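# Load cartons into the flow lane by date order

## Task

Place the cartons in the flow lane sorted by their dates, so the carton with the earliest date sits at the lane's front end.

## Robot and tools

Setup: three identical i2rt Big YAM arms, arm1, arm2 and arm3. Each has six revolute joints, a two-finger gripper and a wrist camera (arm1_cam_wrist, arm2_cam_wrist, arm3_cam_wrist). Two fixed room cameras, cam_a and cam_b, watch the scene. Feet, scene frame, metres: arm1 at (-1.399, -0.834, 0.768), arm2 at (-0.549, -0.349, 0.753), arm3 at (0.555, 0.297, 0.850). Each foot faces along its own +x, turned by the listed quaternions. The work tops are at z=0.720. Reach is roughly 1.0 m from the joint1 axis.

Frame: one shared scene frame, origin on the floor, +z up, metres. The hand point lies between the finger pads, about 1 cm behind the tips. The fingers point along the hand's +z and open along its y. Quaternions are written w, x, y, z.

move: one action, sent to any of the keys arm1, arm2, arm3, plus an optional cameras list. Each arm is its own object; an arm you omit gets nothing new but may keep pushing toward an old target. Inside an arm's object:
- joints: absolute targets by name. joint1_rad -2.879..2.879 (turns about the foot, positive counter-clockwise seen from above; 0 points along the foot's +x). joint2_rad 0..3.141 (shoulder; 0 is upper arm back and near level; larger raises it then tips it forward). joint3_rad 0..3.019 (elbow; 0 folded; larger opens). joint4_rad -1.692..1.57 (hand pitch; positive tilts fingers up). joint5_rad -1.57..1.57 (sideways swing; positive to the arm's right). joint6_rad -2.094..2.094 (roll; positive clockwise seen from behind the hand). gripper_m 0..0.093, the absolute fingertip gap in metres.
- target: an absolute hand pose, seven numbers [x, y, z, qw, qx, qy, qz] in the scene frame, same form as the printed hand line. The hand moves in a straight line from its current hand_target toward it. With target, joints may only contain gripper_m.
- speed: top path speed in m/s, 0.002 to 0.5, default 0.25; only allowed with target. Rotation is capped at twice this in rad/s.
All motions in one call start at once; all hand paths end together, paced by the slowest. A path lasts 0.5 to 10 s, and no action exceeds 15 s. The controller keeps each step within 100 mm and 20 degrees of the measured hand, favours position over orientation, and often ends a centimetre or more off. Paths ignore obstacles and other arms; near full stretch the hand may overshoot speed or drift.
cameras: names from the list, or ["all"]; omitted means all, [] means none. Unknown keys or names invalidate a call; out-of-range values get it refused, and then later move, wait and finished_scene calls in the same reply are skipped.

wait: seconds 0 to 10, optional cameras; commands nothing and returns state and images. zoom_image: camera plus region [x0, y0, x1, y1] in image pixels (top-left origin, at most 504 by 504), only for a camera in the latest images. read_manual: licence texts only. finished_scene: scene number 1 or 2; ends it for good, and the arrangement must hold without the robots. Scene 1 is practice.

Results: per-arm joint_positions, Joint velocities (rad/s, gripper m/s; "within noise" means still), joint torques (N m, arm joints; 3 and 4 flip sign beyond ±28), hand and hand_target poses. A "move" line lists each moved arm as done or its worst status. Statuses: off_target (stopped short, may still push), time_out (arm keeps a nearby target and keeps pushing; send reported positions to relax it; on_its_own shows such targets, "held at" being a target not a reading), not_followed (a safety check withheld joint targets; "pose unreachable" for a hand target), limit_stop_at_motor_heat. Arms not named appear under "as last shown" with "not commanded". The pictures line gives image order; images may lag the state slightly.

Gripper: on a firm part the reading sits up to 0.005 below the part's width (or up to 0.002 above). Empty and closed reads 0.000 to 0.003. For a full grip command about 0.005 below the width at first touch; to release, command well above the reading.

Cameras: calibrations are given as K, distortion and T_world_to_cam; room cameras may be off by a couple of degrees and about a centimetre, wrist cameras depend on joint readings.

Cautions: never drop or release a moving carton, slam, or push anything off the work area or to the floor. Arms must not press on one another, including one gripper closing on another's fingers; the clearance check can be late and lets grippers and cameras meet. Arms keep pushing on contact and do not wait for each other. Long holds, stretched poses or pushing into obstacles heat motors: a MOTOR HOT line warns at 85 °C, and at 100 °C the arm goes limp for 30 to 60 s. Loose objects may occasionally be nudged by outside pushes. Between calls the robots keep the last command while time passes.

Each tool is called after "Request:" as name(argument=value, ...), one argument or row to a line, values as JSON.

## Session

Request:
move(
  arm3={"joints": {"gripper_m": 0.093}},
  arm2={"joints": {"gripper_m": 0.093}},
  arm1={"joints": {"gripper_m": 0.093}},
)

Scene clock: 0.30 s.
Joint torques (N m): arm1=[0.79 10.23 4.78 1.81 0.11 -0.02] | arm2=[-0.09 9.82 5.96 2.25 -0.03 -0.03] | arm3=[0.44 2.37 10.62 1.81 0.12 0.05]
Heat: arm1: hottest joint3_rad 37 °C; arm2: hottest joint3_rad 42 °C; arm3: hottest joint3_rad 36 °C.
move: arm1 done; arm2 done; arm3 done
Joint velocities: within noise
arm1.joint_positions: joint1_rad=-0.673 joint2_rad=+0.309 joint3_rad=+1.652 joint4_rad=-1.445 joint5_rad=+0.074 joint6_rad=+0.649 gripper_m=+0.09314
arm1.joint_status: all done
arm1.hand: x=-1.4166 y=-0.8303 z=+1.4250 quat_wxyz=(-0.314, -0.735, +0.110, +0.590) (m; scene frame)
arm1.hand_target: x=-1.4143 y=-0.8293 z=+1.4309 quat_wxyz=(-0.317, -0.730, +0.109, +0.595) (m; scene frame)
arm1.hand_status: not commanded
arm2.joint_positions: joint1_rad=+0.476 joint2_rad=+0.332 joint3_rad=+1.575 joint4_rad=-1.257 joint5_rad=-0.072 joint6_rad=+0.112 gripper_m=+0.09312
arm2.joint_status: all done
arm2.hand: x=-0.6104 y=-0.3497 z=+1.4288 quat_wxyz=(+0.047, +0.714, -0.041, -0.697) (m; scene frame)
arm2.hand_target: x=-0.6039 y=-0.3501 z=+1.4336 quat_wxyz=(+0.046, +0.708, -0.040, -0.704) (m; scene frame)
arm2.hand_status: not commanded
arm3.joint_positions: joint1_rad=-0.550 joint2_rad=+0.600 joint3_rad=+1.480 joint4_rad=-1.361 joint5_rad=+0.227 joint6_rad=+0.219 gripper_m=+0.09313
arm3.joint_status: all done
arm3.hand: x=+0.3456 y=+0.2770 z=+1.4325 quat_wxyz=(-0.035, -0.852, +0.030, +0.522) (m; scene frame)
arm3.hand_target: x=+0.3492 y=+0.2781 z=+1.4412 quat_wxyz=(-0.038, -0.846, +0.031, +0.530) (m; scene frame)
arm3.hand_status: not commanded
pictures: arm1_cam_wrist, arm2_cam_wrist, arm3_cam_wrist, cam_a, cam_b
camera_calibration:
arm1_cam_wrist: T_world_to_cam=[[-0.233768, 0.772482, -0.590444, 1.15493], [0.800646, -0.191608, -0.567673, 1.7818], [-0.551651, -0.60544, -0.573693, -0.343166], [0, 0, 0, 1]] pos_world=[-1.34591, -0.758522, 1.49653]
arm2_cam_wrist: T_world_to_cam=[[0.00677818, 0.992873, -0.118983, 0.519388], [0.585577, -0.100392, -0.804376, 1.47966], [-0.810588, -0.0642217, -0.582084, 0.437273], [0, 0, 0, 1]] pos_world=[-0.515525, -0.339059, 1.50653]
arm3_cam_wrist: T_world_to_cam=[[0.0199287, 0.99421, -0.105595, -0.130142], [0.894939, -0.0648257, -0.441454, 0.342875], [-0.445743, -0.0857034, -0.891049, 1.57725], [0, 0, 0, 1]] pos_world=[0.398788, 0.286791, 1.54302]

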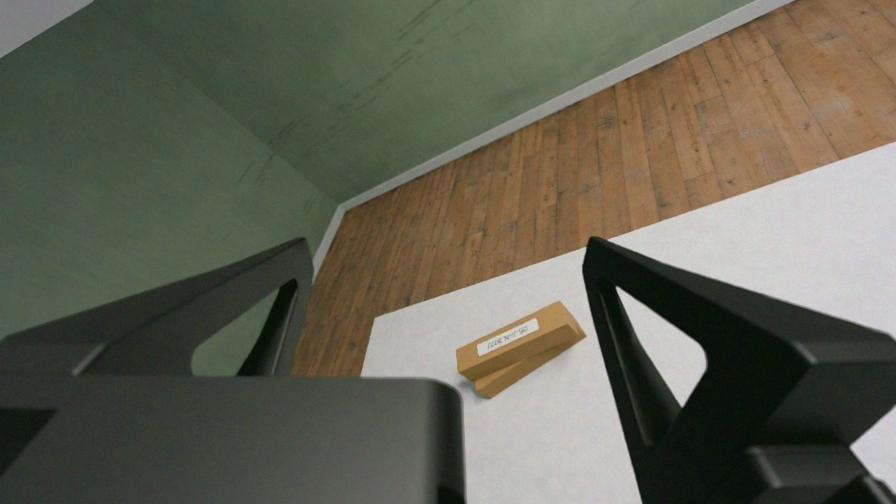

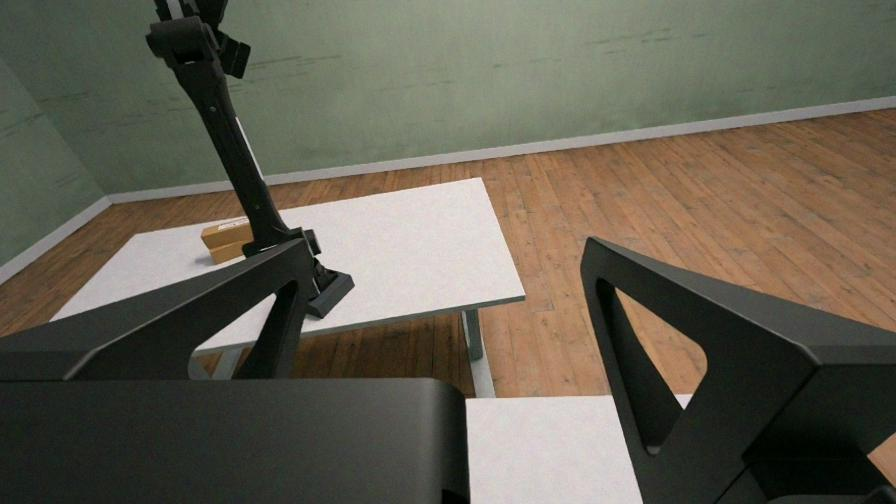

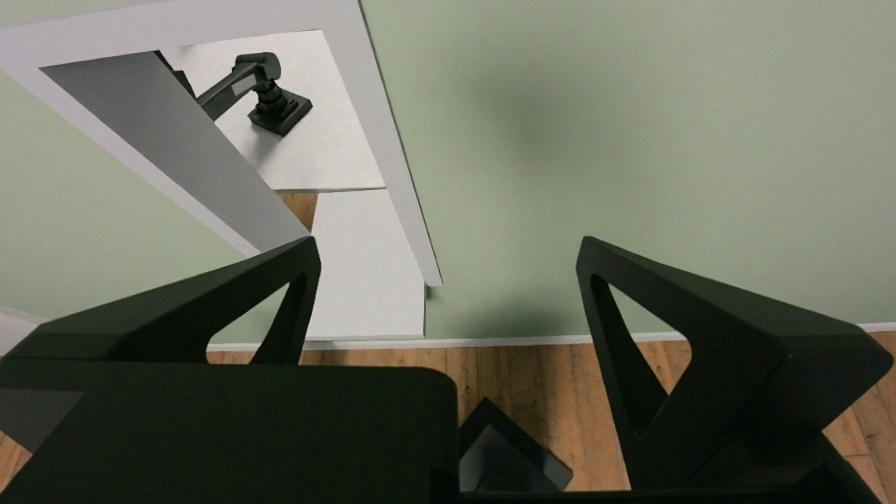

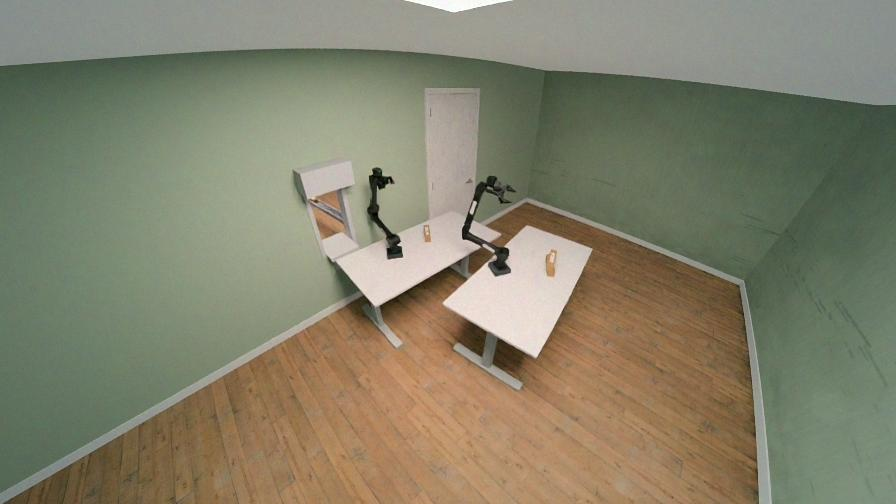

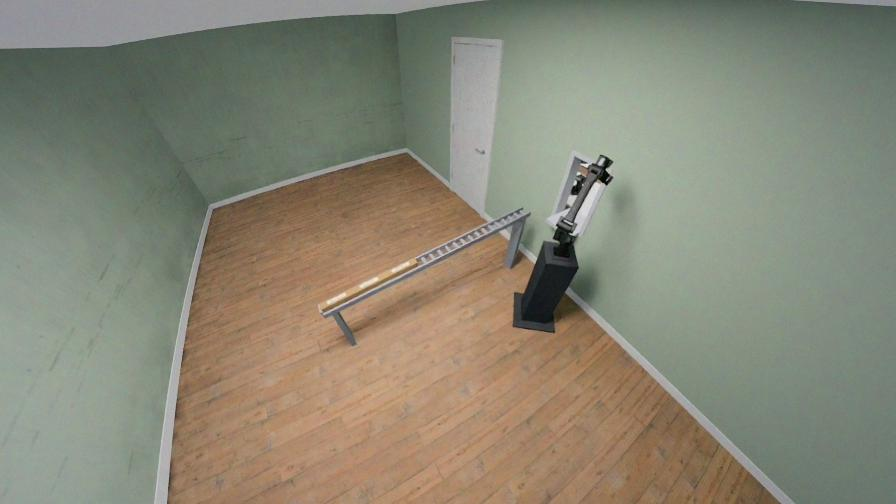

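Request:
zoom_image(
  camera="arm1_cam_wrist",
  region=[420, 280, 620, 410],
)

Request:
zoom_image(
  camera="cam_a",
  region=[340, 200, 620, 360],
)

Scaled by 2.520 from the camera's 896x504 image, which has a finer 1280x720 frame.

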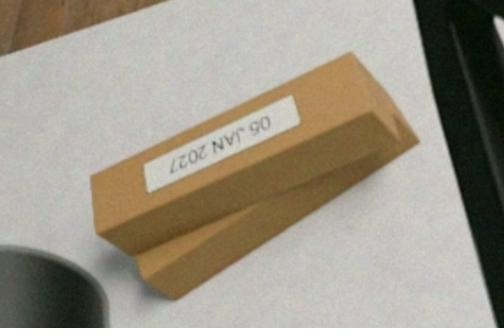

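Scaled by 1.800 from the camera's 896x504 image, which has a finer 1280x720 frame.

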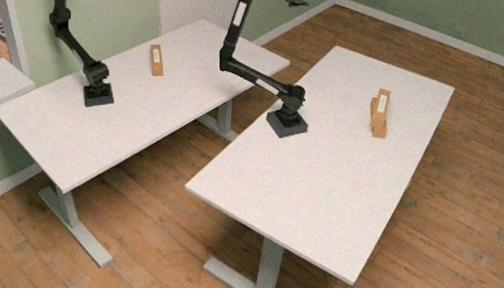

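Request:
move(
  arm1={"joints": {"joint1_rad": -0.18, "joint2_rad": 0.758, "joint3_rad": 0.791, "joint4_rad": -0.923, "joint5_rad": 0, "joint6_rad": 0}},
  arm2={"joints": {"joint1_rad": 2.01, "joint2_rad": 0.8215, "joint3_rad": 0.8655, "joint4_rad": -0.934, "joint5_rad": 0, "joint6_rad": 0}},
  arm3={"joints": {"joint1_rad": 0.15, "joint2_rad": 1.513, "joint3_rad": 1.05, "joint4_rad": -1.11, "joint5_rad": 0, "joint6_rad": 0.9}},
  cameras=["arm1_cam_wrist", "arm2_cam_wrist"],
)

Scene clock: 23.17 s.
Joint torques (N m): arm1=[1.79 -2.78 10.15 1.77 0.06 -0.06] | arm2=[0.5 -1.73 9.51 2.19 0.01 -0.12] | arm3=[0.56 -13.57 11.32 0.54 0.09 0.14]
Heat: arm1: hottest joint3_rad 37 °C; arm2: hottest joint3_rad 43 °C; arm3: hottest joint3_rad 38 °C.
move: arm1 done; arm2 done; arm3 done
Joint velocities: within noise
arm1.joint_positions: joint1_rad=-0.195 joint2_rad=+0.753 joint3_rad=+0.787 joint4_rad=-0.942 joint5_rad=+0.000 joint6_rad=+0.009 gripper_m=+0.09310
arm1.joint_status: all done
arm1.hand: x=-1.6030 y=-1.0885 z=+1.0241 quat_wxyz=(-0.140, -0.855, -0.406, +0.291) (m; scene frame)
arm1.hand_target: x=-1.6022 y=-1.0956 z=+1.0275 quat_wxyz=(-0.145, -0.848, -0.415, +0.298) (m; scene frame)
arm1.hand_status: not commanded
arm2.joint_positions: joint1_rad=+2.002 joint2_rad=+0.817 joint3_rad=+0.886 joint4_rad=-0.946 joint5_rad=-0.001 joint6_rad=+0.010 gripper_m=+0.09308
arm2.joint_status: all done
arm2.hand: x=-0.5897 y=-0.6941 z=+1.0470 quat_wxyz=(+0.235, +0.703, +0.622, -0.252) (m; scene frame)
arm2.hand_target: x=-0.5867 y=-0.6940 z=+1.0366 quat_wxyz=(+0.231, +0.699, +0.630, -0.248) (m; scene frame)
arm2.hand_status: not commanded
arm3.joint_positions: joint1_rad=+0.146 joint2_rad=+1.491 joint3_rad=+1.034 joint4_rad=-1.115 joint5_rad=+0.000 joint6_rad=+0.891 gripper_m=+0.09309
arm3.joint_status: all done
arm3.hand: x=+0.3308 y=-0.0363 z=+0.9486 quat_wxyz=(+0.001, -0.999, -0.045, -0.001) (m; scene frame)
arm3.hand_target: x=+0.3283 y=-0.0434 z=+0.9457 quat_wxyz=(+0.001, -0.999, -0.043, -0.002) (m; scene frame)
arm3.hand_status: not commanded
pictures: arm1_cam_wrist, arm2_cam_wrist
camera_calibration:
arm1_cam_wrist: T_world_to_cam=[[-0.786487, 0.61726, -0.0206998, -0.564447], [0.616962, 0.786755, 0.0193598, 1.82329], [0.0282358, 0.00245523, -0.999598, 1.19516], [0, 0, 0, 1]] pos_world=[-1.60258, -1.08901, 1.1477]
arm2_cam_wrist: T_world_to_cam=[[-0.992725, 0.120307, -0.00491261, -0.498755], [0.120174, 0.987439, -0.102578, 0.871578], [-0.00748995, -0.102422, -0.994713, 1.08884], [0, 0, 0, 1]] pos_world=[-0.591712, -0.689106, 1.17004]

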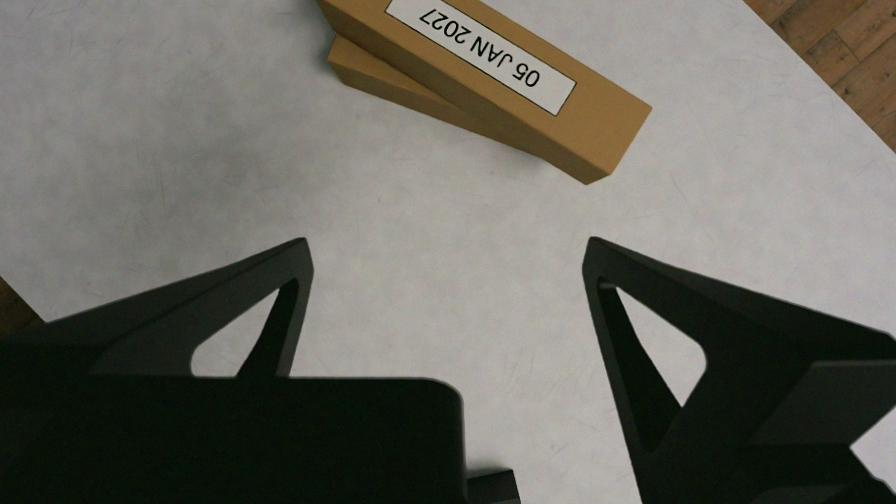

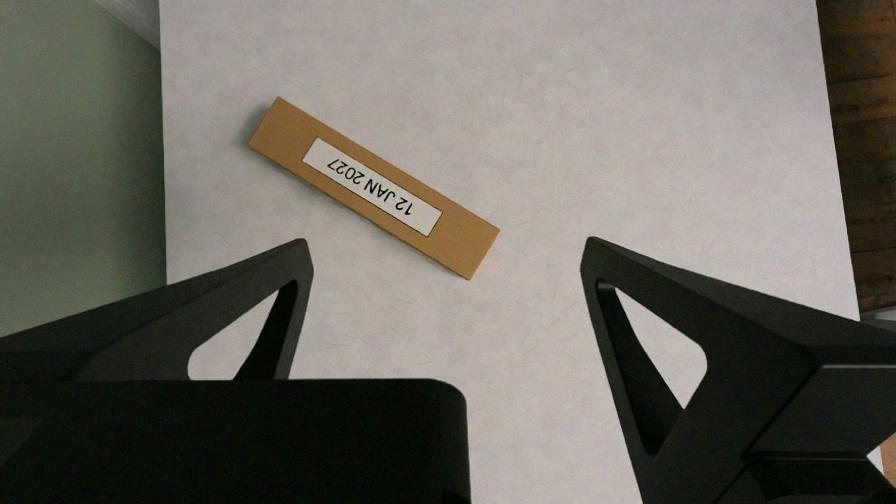

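Request:
move(
  arm1={"joints": {"joint1_rad": -0.175, "joint2_rad": 1.643, "joint3_rad": 1.41, "joint4_rad": -1.309, "joint5_rad": 0, "joint6_rad": -1.02}},
  arm2={"joints": {"joint1_rad": -1.0, "joint2_rad": 1.2, "joint3_rad": 1.2, "joint4_rad": -1.5, "joint5_rad": 0, "joint6_rad": 0.2}},
  cameras=["arm1_cam_wrist"],
)

Scene clock: 45.47 s.
Joint torques (N m): arm1=[1.85 -17.61 12.14 -0.28 -0.03 -0.06] | arm2=[-0.67 -7.3 13.9 -0.02 -0.02 0.09] | arm3=[0.56 -13.57 11.34 0.54 0.08 0.14]
Heat: arm1: hottest joint3_rad 40 °C; arm2: hottest joint3_rad 45 °C; arm3: hottest joint3_rad 41 °C.
move: arm1 done; arm2 done
Joint velocities: within noise
arm1.joint_positions: joint1_rad=-0.191 joint2_rad=+1.659 joint3_rad=+1.359 joint4_rad=-1.300 joint5_rad=+0.000 joint6_rad=-1.011 gripper_m=+0.09310
arm1.joint_status: all done
arm1.hand: x=-1.6987 y=-1.2102 z=+0.9077 quat_wxyz=(+0.000, -0.578, -0.816, -0.018) (m; scene frame)
arm1.hand_target: x=-1.7016 y=-1.2272 z=+0.9340 quat_wxyz=(+0.001, -0.567, -0.823, +0.011) (m; scene frame)
arm1.hand_status: not commanded
arm2.joint_positions: joint1_rad=-0.992 joint2_rad=+1.204 joint3_rad=+1.150 joint4_rad=-1.491 joint5_rad=+0.000 joint6_rad=+0.190 gripper_m=+0.09308
arm2.joint_status: all done
arm2.hand: x=-0.5637 y=-0.0094 z=+0.9912 quat_wxyz=(-0.008, +0.652, -0.758, -0.003) (m; scene frame)
arm2.hand_target: x=-0.5616 y=+0.0011 z=+1.0119 quat_wxyz=(-0.022, +0.645, -0.764, -0.020) (m; scene frame)
arm2.hand_status: not commanded
arm3: as last shown
arm3.joint_positions: joint1_rad=+0.146 joint2_rad=+1.491 joint3_rad=+1.034 joint4_rad=-1.115 joint5_rad=+0.000 joint6_rad=+0.892 gripper_m=+0.09309
pictures: arm1_cam_wrist
camera_calibration:
arm1_cam_wrist: T_world_to_cam=[[-0.940703, -0.334991, -0.0534649, -1.95159], [-0.289445, 0.710419, 0.641503, -0.216368], [-0.176915, 0.618939, -0.765255, 1.26672], [0, 0, 0, 1]] pos_world=[-1.67439, -1.28407, 1.00382]

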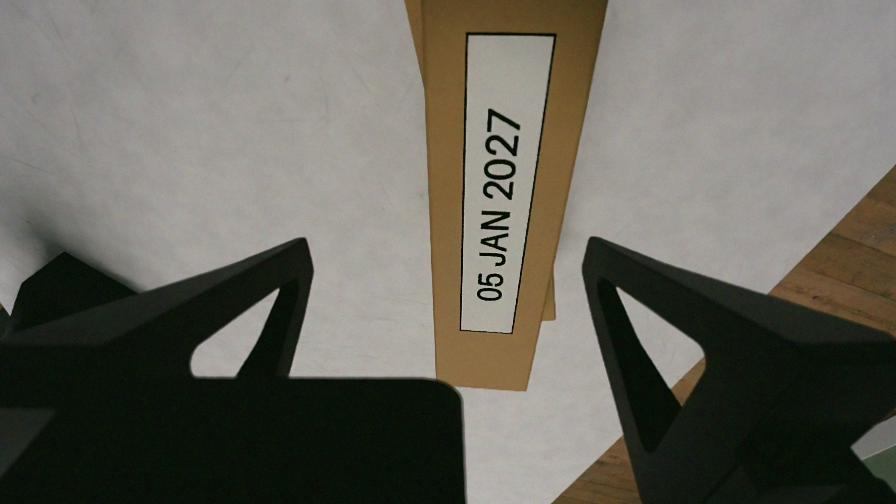

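Request:
move(
  arm1={"joints": {"joint1_rad": -0.268, "joint2_rad": 1.690, "joint3_rad": 1.297, "joint4_rad": -1.172, "joint5_rad": 0, "joint6_rad": -1.088}},
  cameras=["arm1_cam_wrist"],
)

Scene clock: 56.83 s.
Joint torques (N m): arm1=[-0.44 -17.14 8.23 0.49 -0.04 -0.05] | arm2=[-0.62 -7.3 13.89 -0.02 -0.01 0.08] | arm3=[0.5 -13.74 11.34 0.5 0.09 0.16]
Heat: arm1: hottest joint3_rad 41 °C; arm2: hottest joint3_rad 48 °C; arm3: hottest joint3_rad 42 °C.
move: arm1 done
Joint velocities: within noise
arm1.joint_positions: joint1_rad=-0.264 joint2_rad=+1.693 joint3_rad=+1.291 joint4_rad=-1.184 joint5_rad=+0.001 joint6_rad=-1.079 gripper_m=+0.09310
arm1.joint_status: all done
arm1.hand: x=-1.7270 y=-1.1892 z=+0.8678 quat_wxyz=(+0.000, -0.580, -0.815, -0.010) (m; scene frame)
arm1.hand_target: x=-1.7321 y=-1.1918 z=+0.8712 quat_wxyz=(+0.001, -0.578, -0.816, +0.000) (m; scene frame)
arm1.hand_status: not commanded
arm2.joint_positions: joint1_rad=-0.992 joint2_rad=+1.204 joint3_rad=+1.150 joint4_rad=-1.492 joint5_rad=+0.000 joint6_rad=+0.190 gripper_m=+0.09308
arm2.joint_status: not commanded
arm2.hand: x=-0.5637 y=-0.0095 z=+0.9912 quat_wxyz=(-0.008, +0.652, -0.758, -0.002) (m; scene frame)
arm2.hand_target: x=-0.5616 y=+0.0010 z=+1.0119 quat_wxyz=(-0.022, +0.645, -0.764, -0.020) (m; scene frame)
arm2.hand_status: not commanded
arm3: as last shown
pictures: arm1_cam_wrist
camera_calibration:
arm1_cam_wrist: T_world_to_cam=[[-0.942768, -0.3309, -0.0411479, -1.98276], [-0.280259, 0.719464, 0.635473, -0.182115], [-0.180674, 0.610636, -0.771025, 1.20678], [0, 0, 0, 1]] pos_world=[-1.70228, -1.26198, 0.964604]

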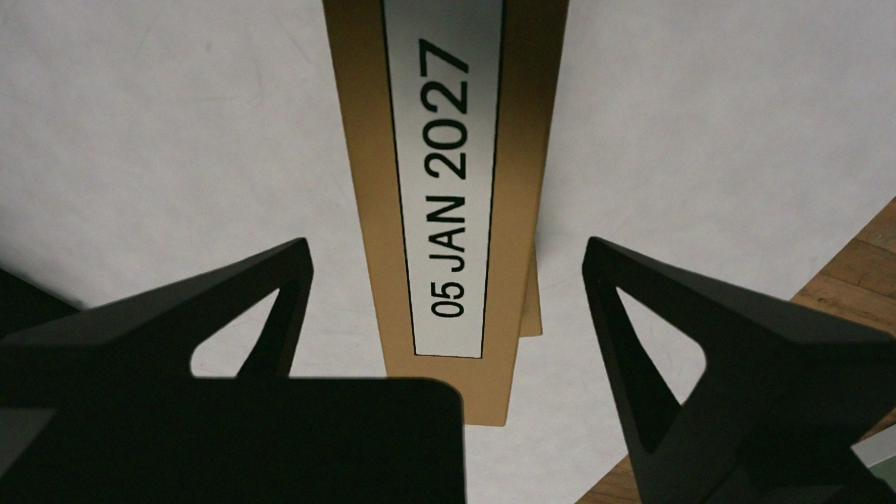

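Request:
move(
  arm1={"joints": {"joint1_rad": -0.268, "joint2_rad": 1.724, "joint3_rad": 1.234, "joint4_rad": -1.064, "joint5_rad": 0, "joint6_rad": -1.084}},
  cameras=["arm1_cam_wrist"],
)

Scene clock: 64.33 s.
Joint torques (N m): arm1=[0.21 -15.85 7.88 0.51 -0.05 -0.01] | arm2=[-0.67 -7.36 13.89 -0.03 -0.01 0.09] | arm3=[0.44 -13.57 11.33 0.53 0.08 0.14]
Heat: arm1: hottest joint3_rad 42 °C; arm2: hottest joint3_rad 49 °C; arm3: hottest joint3_rad 42 °C.
move: arm1 done
Joint velocities: within noise
arm1.joint_positions: joint1_rad=-0.264 joint2_rad=+1.726 joint3_rad=+1.229 joint4_rad=-1.076 joint5_rad=+0.001 joint6_rad=-1.080 gripper_m=+0.09310
arm1.joint_status: all done
arm1.hand: x=-1.7265 y=-1.1885 z=+0.8312 quat_wxyz=(+0.001, -0.580, -0.815, -0.004) (m; scene frame)
arm1.hand_target: x=-1.7313 y=-1.1911 z=+0.8337 quat_wxyz=(+0.002, -0.579, -0.815, +0.005) (m; scene frame)
arm1.hand_status: not commanded
arm2, arm3: as last shown
pictures: arm1_cam_wrist
camera_calibration:
arm1_cam_wrist: T_world_to_cam=[[-0.942931, -0.331627, -0.0300864, -1.99386], [-0.275184, 0.725183, 0.631176, -0.140031], [-0.187497, 0.603434, -0.775056, 1.1612], [0, 0, 0, 1]] pos_world=[-1.70088, -1.26037, 0.928388]

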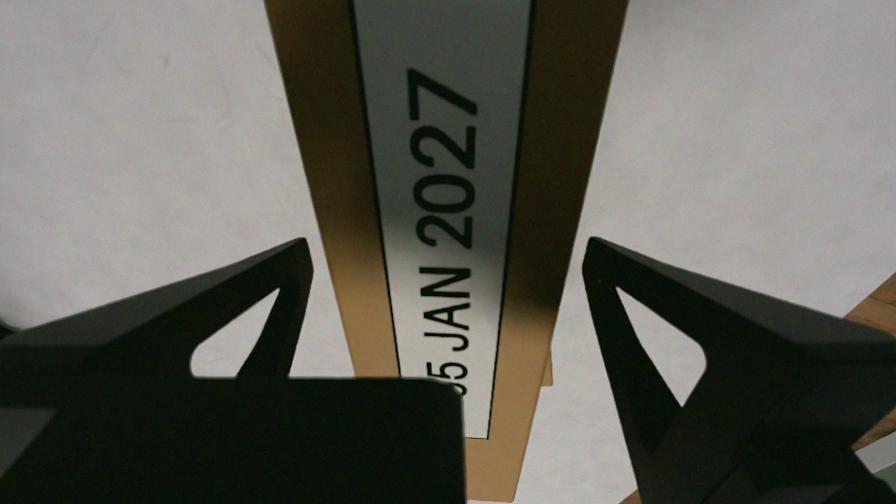

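Request:
move(
  arm1={"joints": {"gripper_m": 0.05}},
  cameras=[],
)

Request:
move(
  arm1={"target": [-1.7265, -1.1885, 0.97, 0, 0.580, 0.815, 0], "speed": 0.25},
  cameras=[],
)

Request:
move(
  arm1={"joints": {"joint1_rad": -0.1, "joint2_rad": 1.2, "joint3_rad": 1.2, "joint4_rad": -1.54, "joint5_rad": 0, "joint6_rad": -1.08}},
  cameras=["arm1_cam_wrist", "cam_a"],
)

Request:
move(
  arm1={"joints": {"joint1_rad": 2.535, "joint2_rad": 1.2, "joint3_rad": 1.2, "joint4_rad": -1.54, "joint5_rad": 0, "joint6_rad": 0}},
  cameras=["arm1_cam_wrist"],
)

Scene clock: 70.43 s.
Joint torques (N m): arm1=[0.26 -16.62 7.83 0.49 -0.08 -0.01] | arm2=[-0.62 -7.36 13.9 -0.02 -0.01 0.08] | arm3=[0.44 -13.74 11.34 0.55 0.09 0.14]
Heat: arm1: hottest joint3_rad 42 °C; arm2: hottest joint3_rad 50 °C; arm3: hottest joint3_rad 42 °C.
move: arm1 off_target
Joint velocities: within noise
arm1.joint_positions: joint1_rad=-0.264 joint2_rad=+1.726 joint3_rad=+1.229 joint4_rad=-1.075 joint5_rad=+0.001 joint6_rad=-1.080 gripper_m=+0.05994
arm1.joint_status: gripper_m off_target (ended at +0.05998, target +0.05000)
arm1.hand: x=-1.7267 y=-1.1887 z=+0.8312 quat_wxyz=(+0.001, -0.580, -0.815, -0.003) (m; scene frame)
arm1.hand_target: x=-1.7313 y=-1.1911 z=+0.8337 quat_wxyz=(+0.002, -0.579, -0.815, +0.005) (m; scene frame)
arm1.hand_status: not commanded
arm2, arm3: as last shown
pictures: none
No camera images: "cameras" was empty.

Scene clock: 71.90 s.
Joint torques (N m): arm1=[0.5 -16.85 13.78 -0.4 -0.11 0.01] | arm2=[-0.62 -7.36 13.89 -0.02 -0.01 0.09] | arm3=[0.62 -13.57 11.33 0.5 0.09 0.15]
Heat: arm1: hottest joint3_rad 42 °C; arm2: hottest joint3_rad 51 °C; arm3: hottest joint3_rad 42 °C.
move: arm1 off_target
Joint velocities: within noise
arm1.joint_positions: joint1_rad=-0.264 joint2_rad=+1.614 joint3_rad=+1.380 joint4_rad=-1.404 joint5_rad=+0.000 joint6_rad=-1.080 gripper_m=+0.05995
arm1.joint_status: not commanded
arm1.hand: x=-1.7121 y=-1.1734 z=+0.9374 quat_wxyz=(-0.004, -0.579, -0.814, -0.036) (m; scene frame)
arm1.hand_target: x=-1.7251 y=-1.1868 z=+0.9700 quat_wxyz=(+0.000, -0.580, -0.815, +0.000) (m; scene frame)
arm1.hand_status: off_target (0.039 m and 4.1 deg from the pose sent, 0.139 m and 0.4 deg at the start; pose on its path clipped on 5 of 44 steps)
arm2, arm3: as last shown
pictures: none
No camera images: "cameras" was empty.

Scene clock: 73.37 s.
Joint torques (N m): arm1=[0.03 -10.34 10.43 -0.14 -0.05 0.04] | arm2=[-0.62 -7.36 13.9 -0.03 -0.02 0.08] | arm3=[0.44 -13.68 11.34 0.53 0.09 0.14]
Heat: arm1: hottest joint3_rad 42 °C; arm2: hottest joint3_rad 51 °C; arm3: hottest joint3_rad 42 °C.
move: arm1 done
Joint velocities: within noise
arm1.joint_positions: joint1_rad=-0.092 joint2_rad=+1.214 joint3_rad=+1.179 joint4_rad=-1.533 joint5_rad=+0.001 joint6_rad=-1.080 gripper_m=+0.05994
arm1.joint_status: all done
arm1.hand: x=-1.5817 y=-1.1167 z=+1.0154 quat_wxyz=(+0.001, -0.508, -0.862, -0.002) (m; scene frame)
arm1.hand_target: x=-1.5849 y=-1.1172 z=+1.0280 quat_wxyz=(+0.001, -0.511, -0.860, +0.013) (m; scene frame)
arm1.hand_status: not commanded
arm2, arm3: as last shown
pictures: arm1_cam_wrist, cam_a
camera_calibration:
arm1_cam_wrist: T_world_to_cam=[[-0.872451, -0.487953, -0.0270355, -1.89417], [-0.394166, 0.6699, 0.62918, -0.516488], [-0.288899, 0.559585, -0.776789, 1.08025], [0, 0, 0, 1]] pos_world=[-1.54407, -1.18277, 1.11288]

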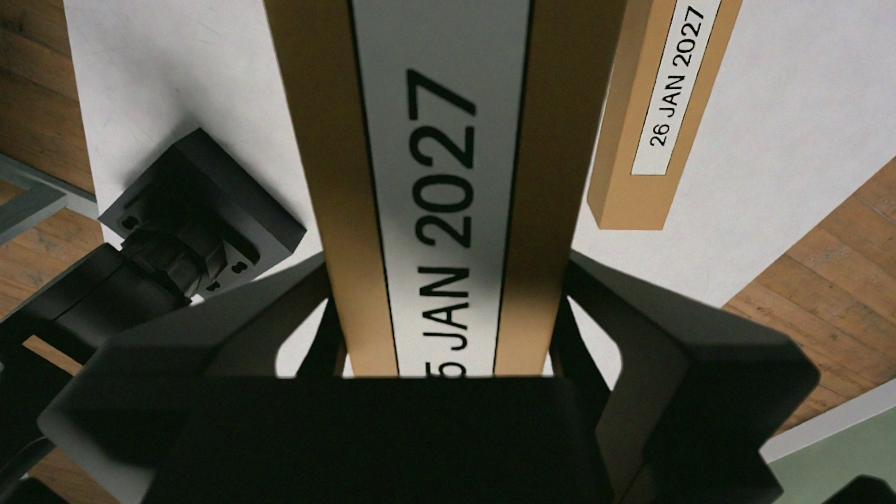

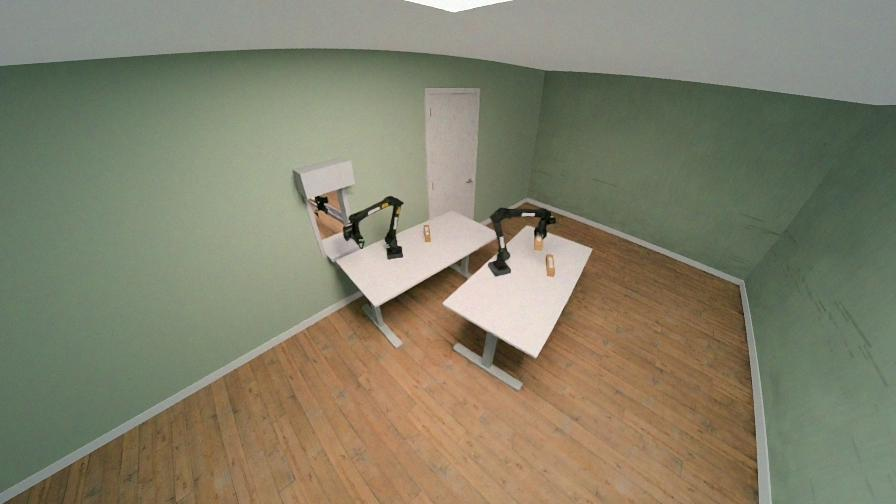

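Scene clock: 75.93 s.
Joint torques (N m): arm1=[1.73 -12.16 10.36 -0.12 0.07 0.12] | arm2=[-0.67 -7.36 13.9 -0.02 -0.02 0.08] | arm3=[0.44 -13.8 11.37 0.54 0.1 0.14]
Heat: arm1: hottest joint3_rad 42 °C; arm2: hottest joint3_rad 51 °C; arm3: hottest joint3_rad 43 °C.
move: arm1 done
Joint velocities: within noise
arm1.joint_positions: joint1_rad=+2.522 joint2_rad=+1.232 joint3_rad=+1.179 joint4_rad=-1.533 joint5_rad=+0.000 joint6_rad=-0.008 gripper_m=+0.05993
arm1.joint_status: all done
arm1.hand: x=-1.0980 y=-0.6827 z=+1.0133 quat_wxyz=(+0.006, +0.237, -0.971, -0.001) (m; scene frame)
arm1.hand_target: x=-1.1002 y=-0.6791 z=+1.0315 quat_wxyz=(-0.017, +0.239, -0.971, -0.006) (m; scene frame)
arm1.hand_status: not commanded
arm2, arm3: as last shown
pictures: arm1_cam_wrist
camera_calibration:
arm1_cam_wrist: T_world_to_cam=[[0.463651, -0.885542, -0.029035, -0.0627323], [-0.675445, -0.374477, 0.635249, -1.64319], [-0.573413, -0.274922, -0.771761, 0.0882093], [0, 0, 0, 1]] pos_world=[-1.03022, -0.646638, 1.11009]

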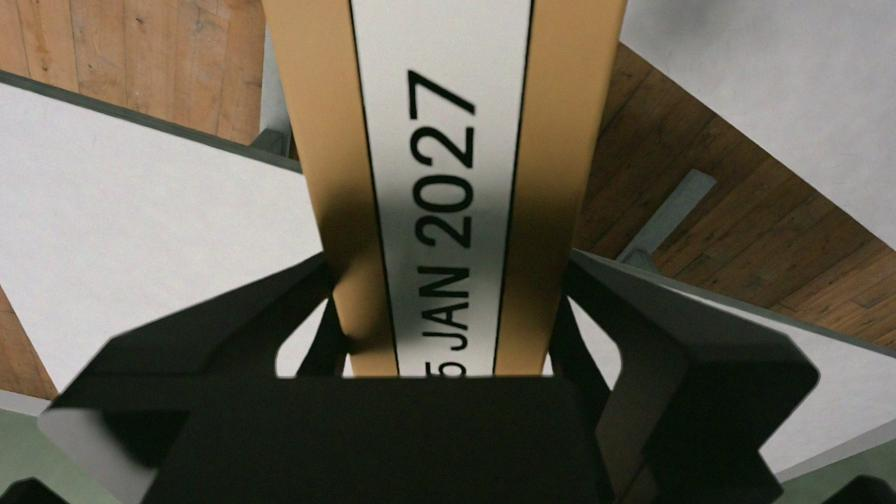

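Request:
move(
  arm1={"joints": {"joint1_rad": 2.543, "joint2_rad": 2.02, "joint3_rad": 1.81, "joint4_rad": -1.32, "joint5_rad": 0, "joint6_rad": 0}},
  arm2={"joints": {"joint1_rad": 0.1, "joint2_rad": 1.2, "joint3_rad": 1.2, "joint4_rad": -1.5, "joint5_rad": 0, "joint6_rad": 0.15}},
  cameras=[],
)

Request:
move(
  arm1={"joints": {"joint1_rad": 2.543, "joint2_rad": 2.06, "joint3_rad": 1.63, "joint4_rad": -1.14, "joint5_rad": 0, "joint6_rad": 0}},
  cameras=["arm1_cam_wrist"],
)

Scene clock: 88.20 s.
Joint torques (N m): arm1=[2.26 -26.34 13.27 0.05 0.08 0.12] | arm2=[0.5 -7.3 13.89 -0.01 0 -0.11] | arm3=[0.32 -13.63 11.38 0.53 0.09 0.15]
Heat: arm1: hottest joint3_rad 43 °C; arm2: hottest joint3_rad 53 °C; arm3: hottest joint3_rad 43 °C.
move: arm1 done; arm2 done
Joint velocities: within noise
arm1.joint_positions: joint1_rad=+2.526 joint2_rad=+2.069 joint3_rad=+1.741 joint4_rad=-1.322 joint5_rad=+0.000 joint6_rad=-0.008 gripper_m=+0.05993
arm1.joint_status: all done
arm1.hand: x=-0.8605 y=-0.5587 z=+0.8329 quat_wxyz=(+0.037, +0.239, -0.970, +0.007) (m; scene frame)
arm1.hand_target: x=-0.8423 y=-0.5373 z=+0.8872 quat_wxyz=(-0.021, +0.243, -0.970, -0.007) (m; scene frame)
arm1.hand_status: not commanded
arm2.joint_positions: joint1_rad=+0.092 joint2_rad=+1.204 joint3_rad=+1.150 joint4_rad=-1.492 joint5_rad=+0.000 joint6_rad=+0.160 gripper_m=+0.09308
arm2.joint_status: all done
arm2.hand: x=-0.8547 y=-0.2002 z=+0.9906 quat_wxyz=(+0.003, +0.954, -0.299, -0.006) (m; scene frame)
arm2.hand_target: x=-0.8652 y=-0.1980 z=+1.0112 quat_wxyz=(-0.001, +0.956, -0.290, -0.029) (m; scene frame)
arm2.hand_status: not commanded
arm3.joint_positions: joint1_rad=+0.146 joint2_rad=+1.491 joint3_rad=+1.034 joint4_rad=-1.115 joint5_rad=+0.000 joint6_rad=+0.892 gripper_m=+0.09309
arm3.joint_status: not commanded
arm3.hand: x=+0.3308 y=-0.0363 z=+0.9486 quat_wxyz=(+0.001, -0.999, -0.045, -0.001) (m; scene frame)
arm3.hand_target: x=+0.3283 y=-0.0434 z=+0.9457 quat_wxyz=(+0.001, -0.999, -0.043, -0.002) (m; scene frame)
arm3.hand_status: not commanded
pictures: none
No camera images: "cameras" was empty.

Scene clock: 89.27 s.
Joint torques (N m): arm1=[2.2 -23.59 8.47 0.28 0.15 0.11] | arm2=[0.5 -7.3 13.87 -0.01 0 -0.11] | arm3=[0.62 -13.74 11.33 0.51 0.08 0.16]
Heat: arm1: hottest joint3_rad 43 °C; arm2: hottest joint3_rad 53 °C; arm3: hottest joint3_rad 43 °C.
move: arm1 done
Joint velocities: within noise
arm1.joint_positions: joint1_rad=+2.526 joint2_rad=+2.079 joint3_rad=+1.619 joint4_rad=-1.147 joint5_rad=-0.002 joint6_rad=-0.007 gripper_m=+0.05993
arm1.joint_status: all done
arm1.hand: x=-0.8658 y=-0.5609 z=+0.7830 quat_wxyz=(+0.016, +0.238, -0.971, +0.001) (m; scene frame)
arm1.hand_target: x=-0.8630 y=-0.5483 z=+0.7981 quat_wxyz=(-0.002, +0.243, -0.970, -0.002) (m; scene frame)
arm1.hand_status: not commanded
arm2, arm3: as last shown
pictures: arm1_cam_wrist
camera_calibration:
arm1_cam_wrist: T_world_to_cam=[[0.465538, -0.884494, -0.0307392, -0.0657568], [-0.662191, -0.371156, 0.650958, -1.29339], [-0.587177, -0.28269, -0.758491, 0.0504806], [0, 0, 0, 1]] pos_world=[-0.796216, -0.523939, 0.878208]

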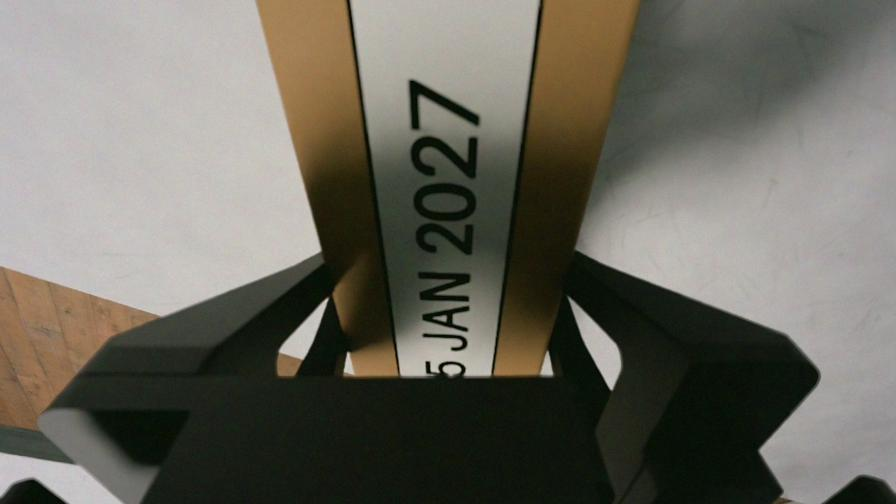

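Request:
move(
  arm1={"joints": {"joint1_rad": 2.543, "joint2_rad": 2.07, "joint3_rad": 1.600, "joint4_rad": -1.115, "joint5_rad": 0, "joint6_rad": 0}},
  cameras=[],
)

Request:
move(
  arm1={"joints": {"joint1_rad": 2.543, "joint2_rad": 2.084, "joint3_rad": 1.594, "joint4_rad": -1.105, "joint5_rad": 0, "joint6_rad": 0}},
  cameras=["arm1_cam_wrist"],
)

Scene clock: 94.20 s.
Joint torques (N m): arm1=[2.26 -22.59 7.31 0.5 0.15 0.11] | arm2=[0.62 -7.3 13.89 -0.03 0 -0.11] | arm3=[0.73 -13.63 11.32 0.47 0.1 0.14]
Heat: arm1: hottest joint3_rad 43 °C; arm2: hottest joint3_rad 54 °C; arm3: hottest joint3_rad 43 °C.
move: arm1 done
Joint velocities: within noise
arm1.joint_positions: joint1_rad=+2.526 joint2_rad=+2.077 joint3_rad=+1.603 joint4_rad=-1.124 joint5_rad=-0.002 joint6_rad=-0.007 gripper_m=+0.05993
arm1.joint_status: all done
arm1.hand: x=-0.8665 y=-0.5613 z=+0.7789 quat_wxyz=(+0.012, +0.238, -0.971, +0.000) (m; scene frame)
arm1.hand_target: x=-0.8693 y=-0.5516 z=+0.7819 quat_wxyz=(+0.005, +0.243, -0.970, -0.001) (m; scene frame)
arm1.hand_status: not commanded
arm2, arm3: as last shown
pictures: none
No camera images: "cameras" was empty.

Scene clock: 94.63 s.
Joint torques (N m): arm1=[2.26 -21.36 6.97 0.68 0.15 0.11] | arm2=[0.56 -7.3 13.86 0.01 0 -0.11] | arm3=[0.38 -13.63 11.25 0.57 0.1 0.14]
Heat: arm1: hottest joint3_rad 43 °C; arm2: hottest joint3_rad 54 °C; arm3: hottest joint3_rad 43 °C.
move: arm1 done
Joint velocities: within noise
arm1.joint_positions: joint1_rad=+2.526 joint2_rad=+2.077 joint3_rad=+1.600 joint4_rad=-1.121 joint5_rad=-0.002 joint6_rad=-0.007 gripper_m=+0.05993
arm1.joint_status: all done
arm1.hand: x=-0.8667 y=-0.5614 z=+0.7782 quat_wxyz=(+0.011, +0.238, -0.971, +0.000) (m; scene frame)
arm1.hand_target: x=-0.8711 y=-0.5525 z=+0.7718 quat_wxyz=(+0.010, +0.243, -0.970, +0.001) (m; scene frame)
arm1.hand_status: not commanded
arm2, arm3: as last shown
pictures: arm1_cam_wrist
camera_calibration:
arm1_cam_wrist: T_world_to_cam=[[0.46576, -0.884382, -0.0306026, -0.0657214], [-0.66792, -0.374025, 0.643419, -1.29179], [-0.580474, -0.279239, -0.764903, 0.0588945], [0, 0, 0, 1]] pos_world=[-0.798018, -0.52484, 0.874201]

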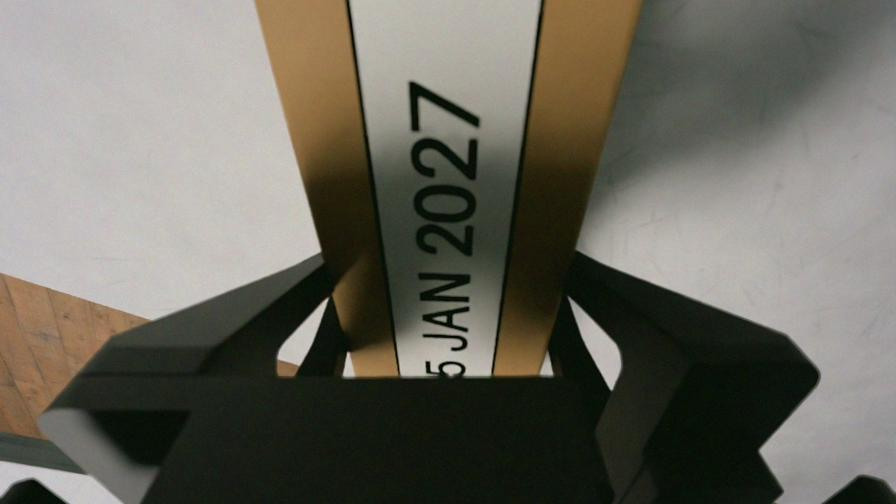

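Request:
move(
  arm1={"joints": {"gripper_m": 0.093}},
  cameras=[],
)

Request:
move(
  arm1={"target": [-0.8667, -0.5614, 0.89, 0, 0.238, -0.971, 0], "speed": 0.25},
  cameras=[],
)

Request:
move(
  arm1={"joints": {"joint1_rad": 2.40, "joint2_rad": 1.2, "joint3_rad": 1.2, "joint4_rad": -1.54, "joint5_rad": 0, "joint6_rad": 0}},
  cameras=[],
)

Request:
move(
  arm1={"joints": {"joint1_rad": -0.293, "joint2_rad": 1.2, "joint3_rad": 1.2, "joint4_rad": -1.54, "joint5_rad": 0, "joint6_rad": -1.295}},
  arm2={"joints": {"joint1_rad": 1.161, "joint2_rad": 1.523, "joint3_rad": 1.081, "joint4_rad": -1.13, "joint5_rad": 0, "joint6_rad": 0.143}},
  cameras=["arm2_cam_wrist"],
)

Scene clock: 110.17 s.
Joint torques (N m): arm1=[2.2 -21.25 7.6 0.47 0.11 0.11] | arm2=[0.56 -7.3 13.87 -0.01 0 -0.11] | arm3=[0.56 -13.74 11.36 0.53 0.09 0.15]
Heat: arm1: hottest joint3_rad 42 °C; arm2: hottest joint3_rad 56 °C; arm3: hottest joint3_rad 44 °C.
move: arm1 done
Joint velocities: within noise
arm1.joint_positions: joint1_rad=+2.526 joint2_rad=+2.077 joint3_rad=+1.591 joint4_rad=-1.116 joint5_rad=-0.001 joint6_rad=-0.007 gripper_m=+0.09283
arm1.joint_status: all done
arm1.hand: x=-0.8693 y=-0.5628 z=+0.7746 quat_wxyz=(+0.014, +0.238, -0.971, +0.001) (m; scene frame)
arm1.hand_target: x=-0.8710 y=-0.5526 z=+0.7717 quat_wxyz=(+0.010, +0.243, -0.970, +0.001) (m; scene frame)
arm1.hand_status: not commanded
arm2, arm3: as last shown
pictures: none
No camera images: "cameras" was empty.

Scene clock: 111.53 s.
Joint torques (N m): arm1=[1.08 -20.48 11.73 -0.31 0.15 0.06] | arm2=[0.5 -7.3 13.89 -0.02 0 -0.11] | arm3=[0.56 -13.74 11.34 0.5 0.09 0.16]
Heat: arm1: hottest joint3_rad 42 °C; arm2: hottest joint3_rad 56 °C; arm3: hottest joint3_rad 44 °C.
move: arm1 off_target
Joint velocities: within noise
arm1.joint_positions: joint1_rad=+2.526 joint2_rad=+1.950 joint3_rad=+1.674 joint4_rad=-1.327 joint5_rad=+0.002 joint6_rad=-0.007 gripper_m=+0.09292
arm1.joint_status: not commanded
arm1.hand: x=-0.8781 y=-0.5684 z=+0.8775 quat_wxyz=(+0.013, +0.238, -0.971, +0.002) (m; scene frame)
arm1.hand_target: x=-0.8672 y=-0.5617 z=+0.8902 quat_wxyz=(+0.000, +0.238, -0.971, +0.000) (m; scene frame)
arm1.hand_status: off_target (0.018 m and 1.6 deg from the pose sent, 0.115 m and 1.6 deg at the start)
arm2, arm3: as last shown
pictures: none
No camera images: "cameras" was empty.

Scene clock: 113.13 s.
Joint torques (N m): arm1=[1.67 -8.35 9.2 0.01 0.03 0.11] | arm2=[0.56 -7.24 13.89 -0.02 0 -0.12] | arm3=[0.5 -13.74 11.37 0.55 0.09 0.15]
Heat: arm1: hottest joint3_rad 42 °C; arm2: hottest joint3_rad 56 °C; arm3: hottest joint3_rad 44 °C.
move: arm1 done
Joint velocities: within noise
arm1.joint_positions: joint1_rad=+2.390 joint2_rad=+1.196 joint3_rad=+1.196 joint4_rad=-1.534 joint5_rad=+0.001 joint6_rad=-0.007 gripper_m=+0.09293
arm1.joint_status: all done
arm1.hand: x=-1.0808 y=-0.7242 z=+1.0310 quat_wxyz=(-0.020, +0.171, -0.985, -0.005) (m; scene frame)
arm1.hand_target: x=-1.0819 y=-0.7207 z=+1.0312 quat_wxyz=(-0.016, +0.173, -0.985, -0.005) (m; scene frame)
arm1.hand_status: not commanded
arm2, arm3: as last shown
pictures: none
No camera images: "cameras" was empty.

Scene clock: 115.47 s.
Joint torques (N m): arm1=[-0.09 -10.34 9.09 -0.09 -0.05 -0.05] | arm2=[0.38 -11.52 8.02 0.64 0.03 -0.11] | arm3=[0.38 -13.8 11.34 0.53 0.09 0.13]
Heat: arm1: hottest joint3_rad 42 °C; arm2: hottest joint3_rad 56 °C; arm3: hottest joint3_rad 44 °C.
move: arm1 done; arm2 done
Joint velocities: within noise
arm1.joint_positions: joint1_rad=-0.279 joint2_rad=+1.213 joint3_rad=+1.196 joint4_rad=-1.534 joint5_rad=+0.001 joint6_rad=-1.286 gripper_m=+0.09297
arm1.joint_status: all done
arm1.hand: x=-1.6335 y=-1.0810 z=+1.0222 quat_wxyz=(+0.003, -0.499, -0.867, +0.006) (m; scene frame)
arm1.hand_target: x=-1.6355 y=-1.0762 z=+1.0281 quat_wxyz=(+0.004, -0.501, -0.865, +0.012) (m; scene frame)
arm1.hand_status: not commanded
arm2.joint_positions: joint1_rad=+1.155 joint2_rad=+1.528 joint3_rad=+1.094 joint4_rad=-1.137 joint5_rad=-0.001 joint6_rad=+0.153 gripper_m=+0.09308
arm2.joint_status: all done
arm2.hand: x=-0.8926 y=-0.5903 z=+0.8578 quat_wxyz=(+0.007, +0.973, +0.230, +0.004) (m; scene frame)
arm2.hand_target: x=-0.8886 y=-0.5899 z=+0.8554 quat_wxyz=(+0.006, +0.972, +0.237, +0.004) (m; scene frame)
arm2.hand_status: not commanded
arm3: as last shown
pictures: arm2_cam_wrist
camera_calibration:
arm2_cam_wrist: T_world_to_cam=[[-0.45107, 0.892485, -0.00245014, 0.124375], [0.733569, 0.372313, 0.568559, 0.39481], [0.508343, 0.254663, -0.822639, 1.43262], [0, 0, 0, 1]] pos_world=[-0.96178, -0.62283, 0.95436]

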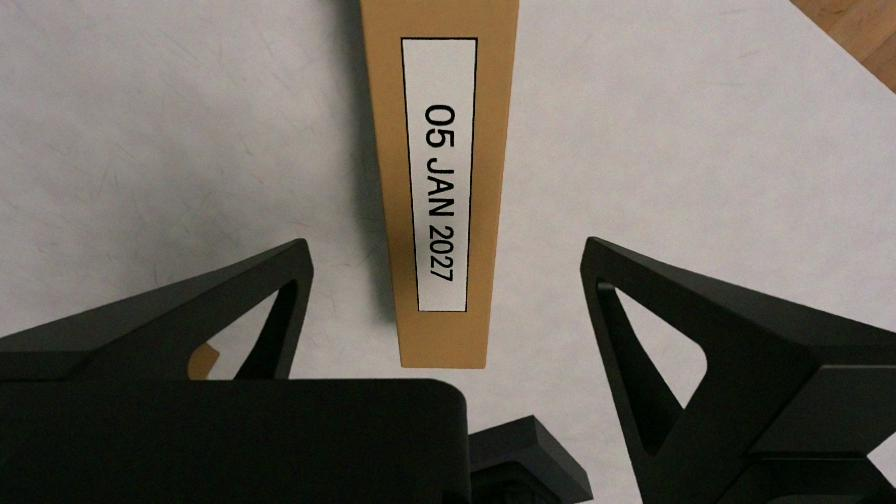

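Request:
move(
  arm2={"joints": {"joint1_rad": 1.163, "joint2_rad": 1.629, "joint3_rad": 0.897, "joint4_rad": -0.843, "joint5_rad": 0, "joint6_rad": 0.143}},
  arm1={"joints": {"joint1_rad": -0.293, "joint2_rad": 1.692, "joint3_rad": 1.33, "joint4_rad": -1.17, "joint5_rad": 0, "joint6_rad": -1.295}},
  cameras=["arm1_cam_wrist", "arm2_cam_wrist"],
)

Scene clock: 124.97 s.
Joint torques (N m): arm1=[-0.56 -17.49 10.19 0.44 -0.06 -0.06] | arm2=[0.5 -11.34 6.97 0.76 0.02 -0.11] | arm3=[0.32 -13.74 11.32 0.54 0.09 0.15]
Heat: arm1: hottest joint3_rad 42 °C; arm2: hottest joint3_rad 55 °C; arm3: hottest joint3_rad 44 °C.
move: arm1 done; arm2 done
Joint velocities: within noise
arm1.joint_positions: joint1_rad=-0.279 joint2_rad=+1.706 joint3_rad=+1.299 joint4_rad=-1.180 joint5_rad=+0.001 joint6_rad=-1.287 gripper_m=+0.09297
arm1.joint_status: all done
arm1.hand: x=-1.7346 y=-1.1870 z=+0.8644 quat_wxyz=(-0.001, -0.498, -0.867, -0.011) (m; scene frame)
arm1.hand_target: x=-1.7501 y=-1.1930 z=+0.8822 quat_wxyz=(+0.005, -0.501, -0.865, +0.016) (m; scene frame)
arm1.hand_status: not commanded
arm2.joint_positions: joint1_rad=+1.156 joint2_rad=+1.632 joint3_rad=+0.904 joint4_rad=-0.853 joint5_rad=-0.001 joint6_rad=+0.153 gripper_m=+0.09308
arm2.joint_status: all done
arm2.hand: x=-0.8713 y=-0.5773 z=+0.7570 quat_wxyz=(+0.005, +0.973, +0.230, +0.008) (m; scene frame)
arm2.hand_target: x=-0.8692 y=-0.5792 z=+0.7562 quat_wxyz=(+0.006, +0.971, +0.238, +0.005) (m; scene frame)
arm2.hand_status: not commanded
arm3.joint_positions: joint1_rad=+0.146 joint2_rad=+1.491 joint3_rad=+1.034 joint4_rad=-1.115 joint5_rad=+0.000 joint6_rad=+0.892 gripper_m=+0.09309
arm3.joint_status: not commanded
arm3.hand: x=+0.3308 y=-0.0363 z=+0.9486 quat_wxyz=(+0.001, -0.999, -0.045, -0.001) (m; scene frame)
arm3.hand_target: x=+0.3283 y=-0.0434 z=+0.9457 quat_wxyz=(+0.001, -0.999, -0.043, -0.002) (m; scene frame)
arm3.hand_status: not commanded
pictures: arm1_cam_wrist, arm2_cam_wrist
camera_calibration:
arm1_cam_wrist: T_world_to_cam=[[-0.86137, -0.505939, -0.0454644, -2.05208], [-0.416605, 0.652385, 0.633114, -0.497771], [-0.290657, 0.564286, -0.772722, 0.95708], [0, 0, 0, 1]] pos_world=[-1.6968, -1.25356, 0.961406]
arm2_cam_wrist: T_world_to_cam=[[-0.4515, 0.89227, -0.000975598, 0.120511], [0.728776, 0.3694, 0.576567, 0.419735], [0.514814, 0.259609, -0.817049, 1.33989], [0, 0, 0, 1]] pos_world=[-0.941274, -0.610425, 0.852866]

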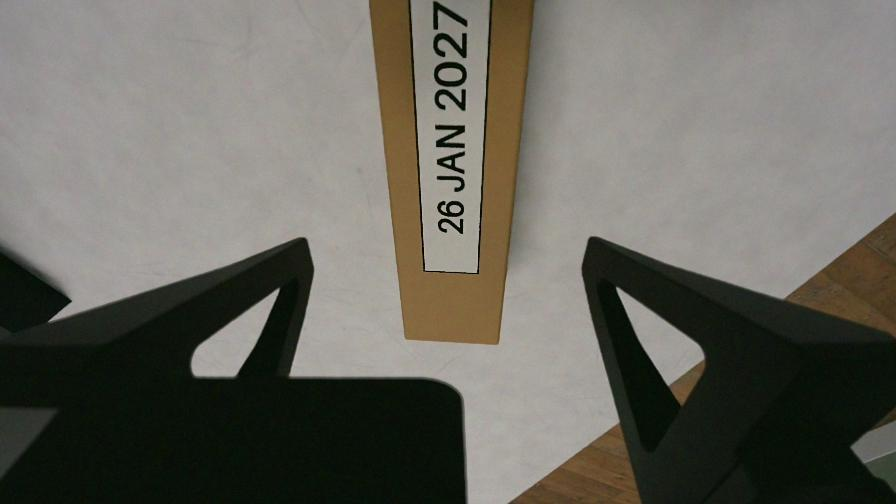

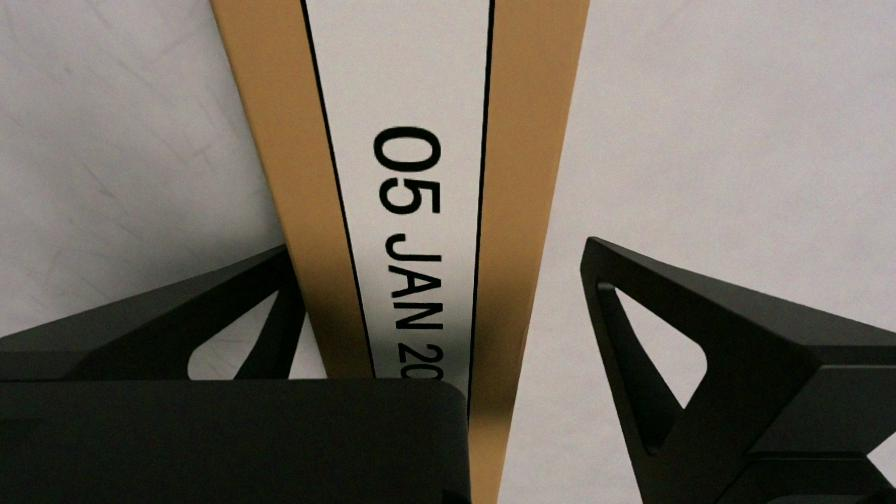

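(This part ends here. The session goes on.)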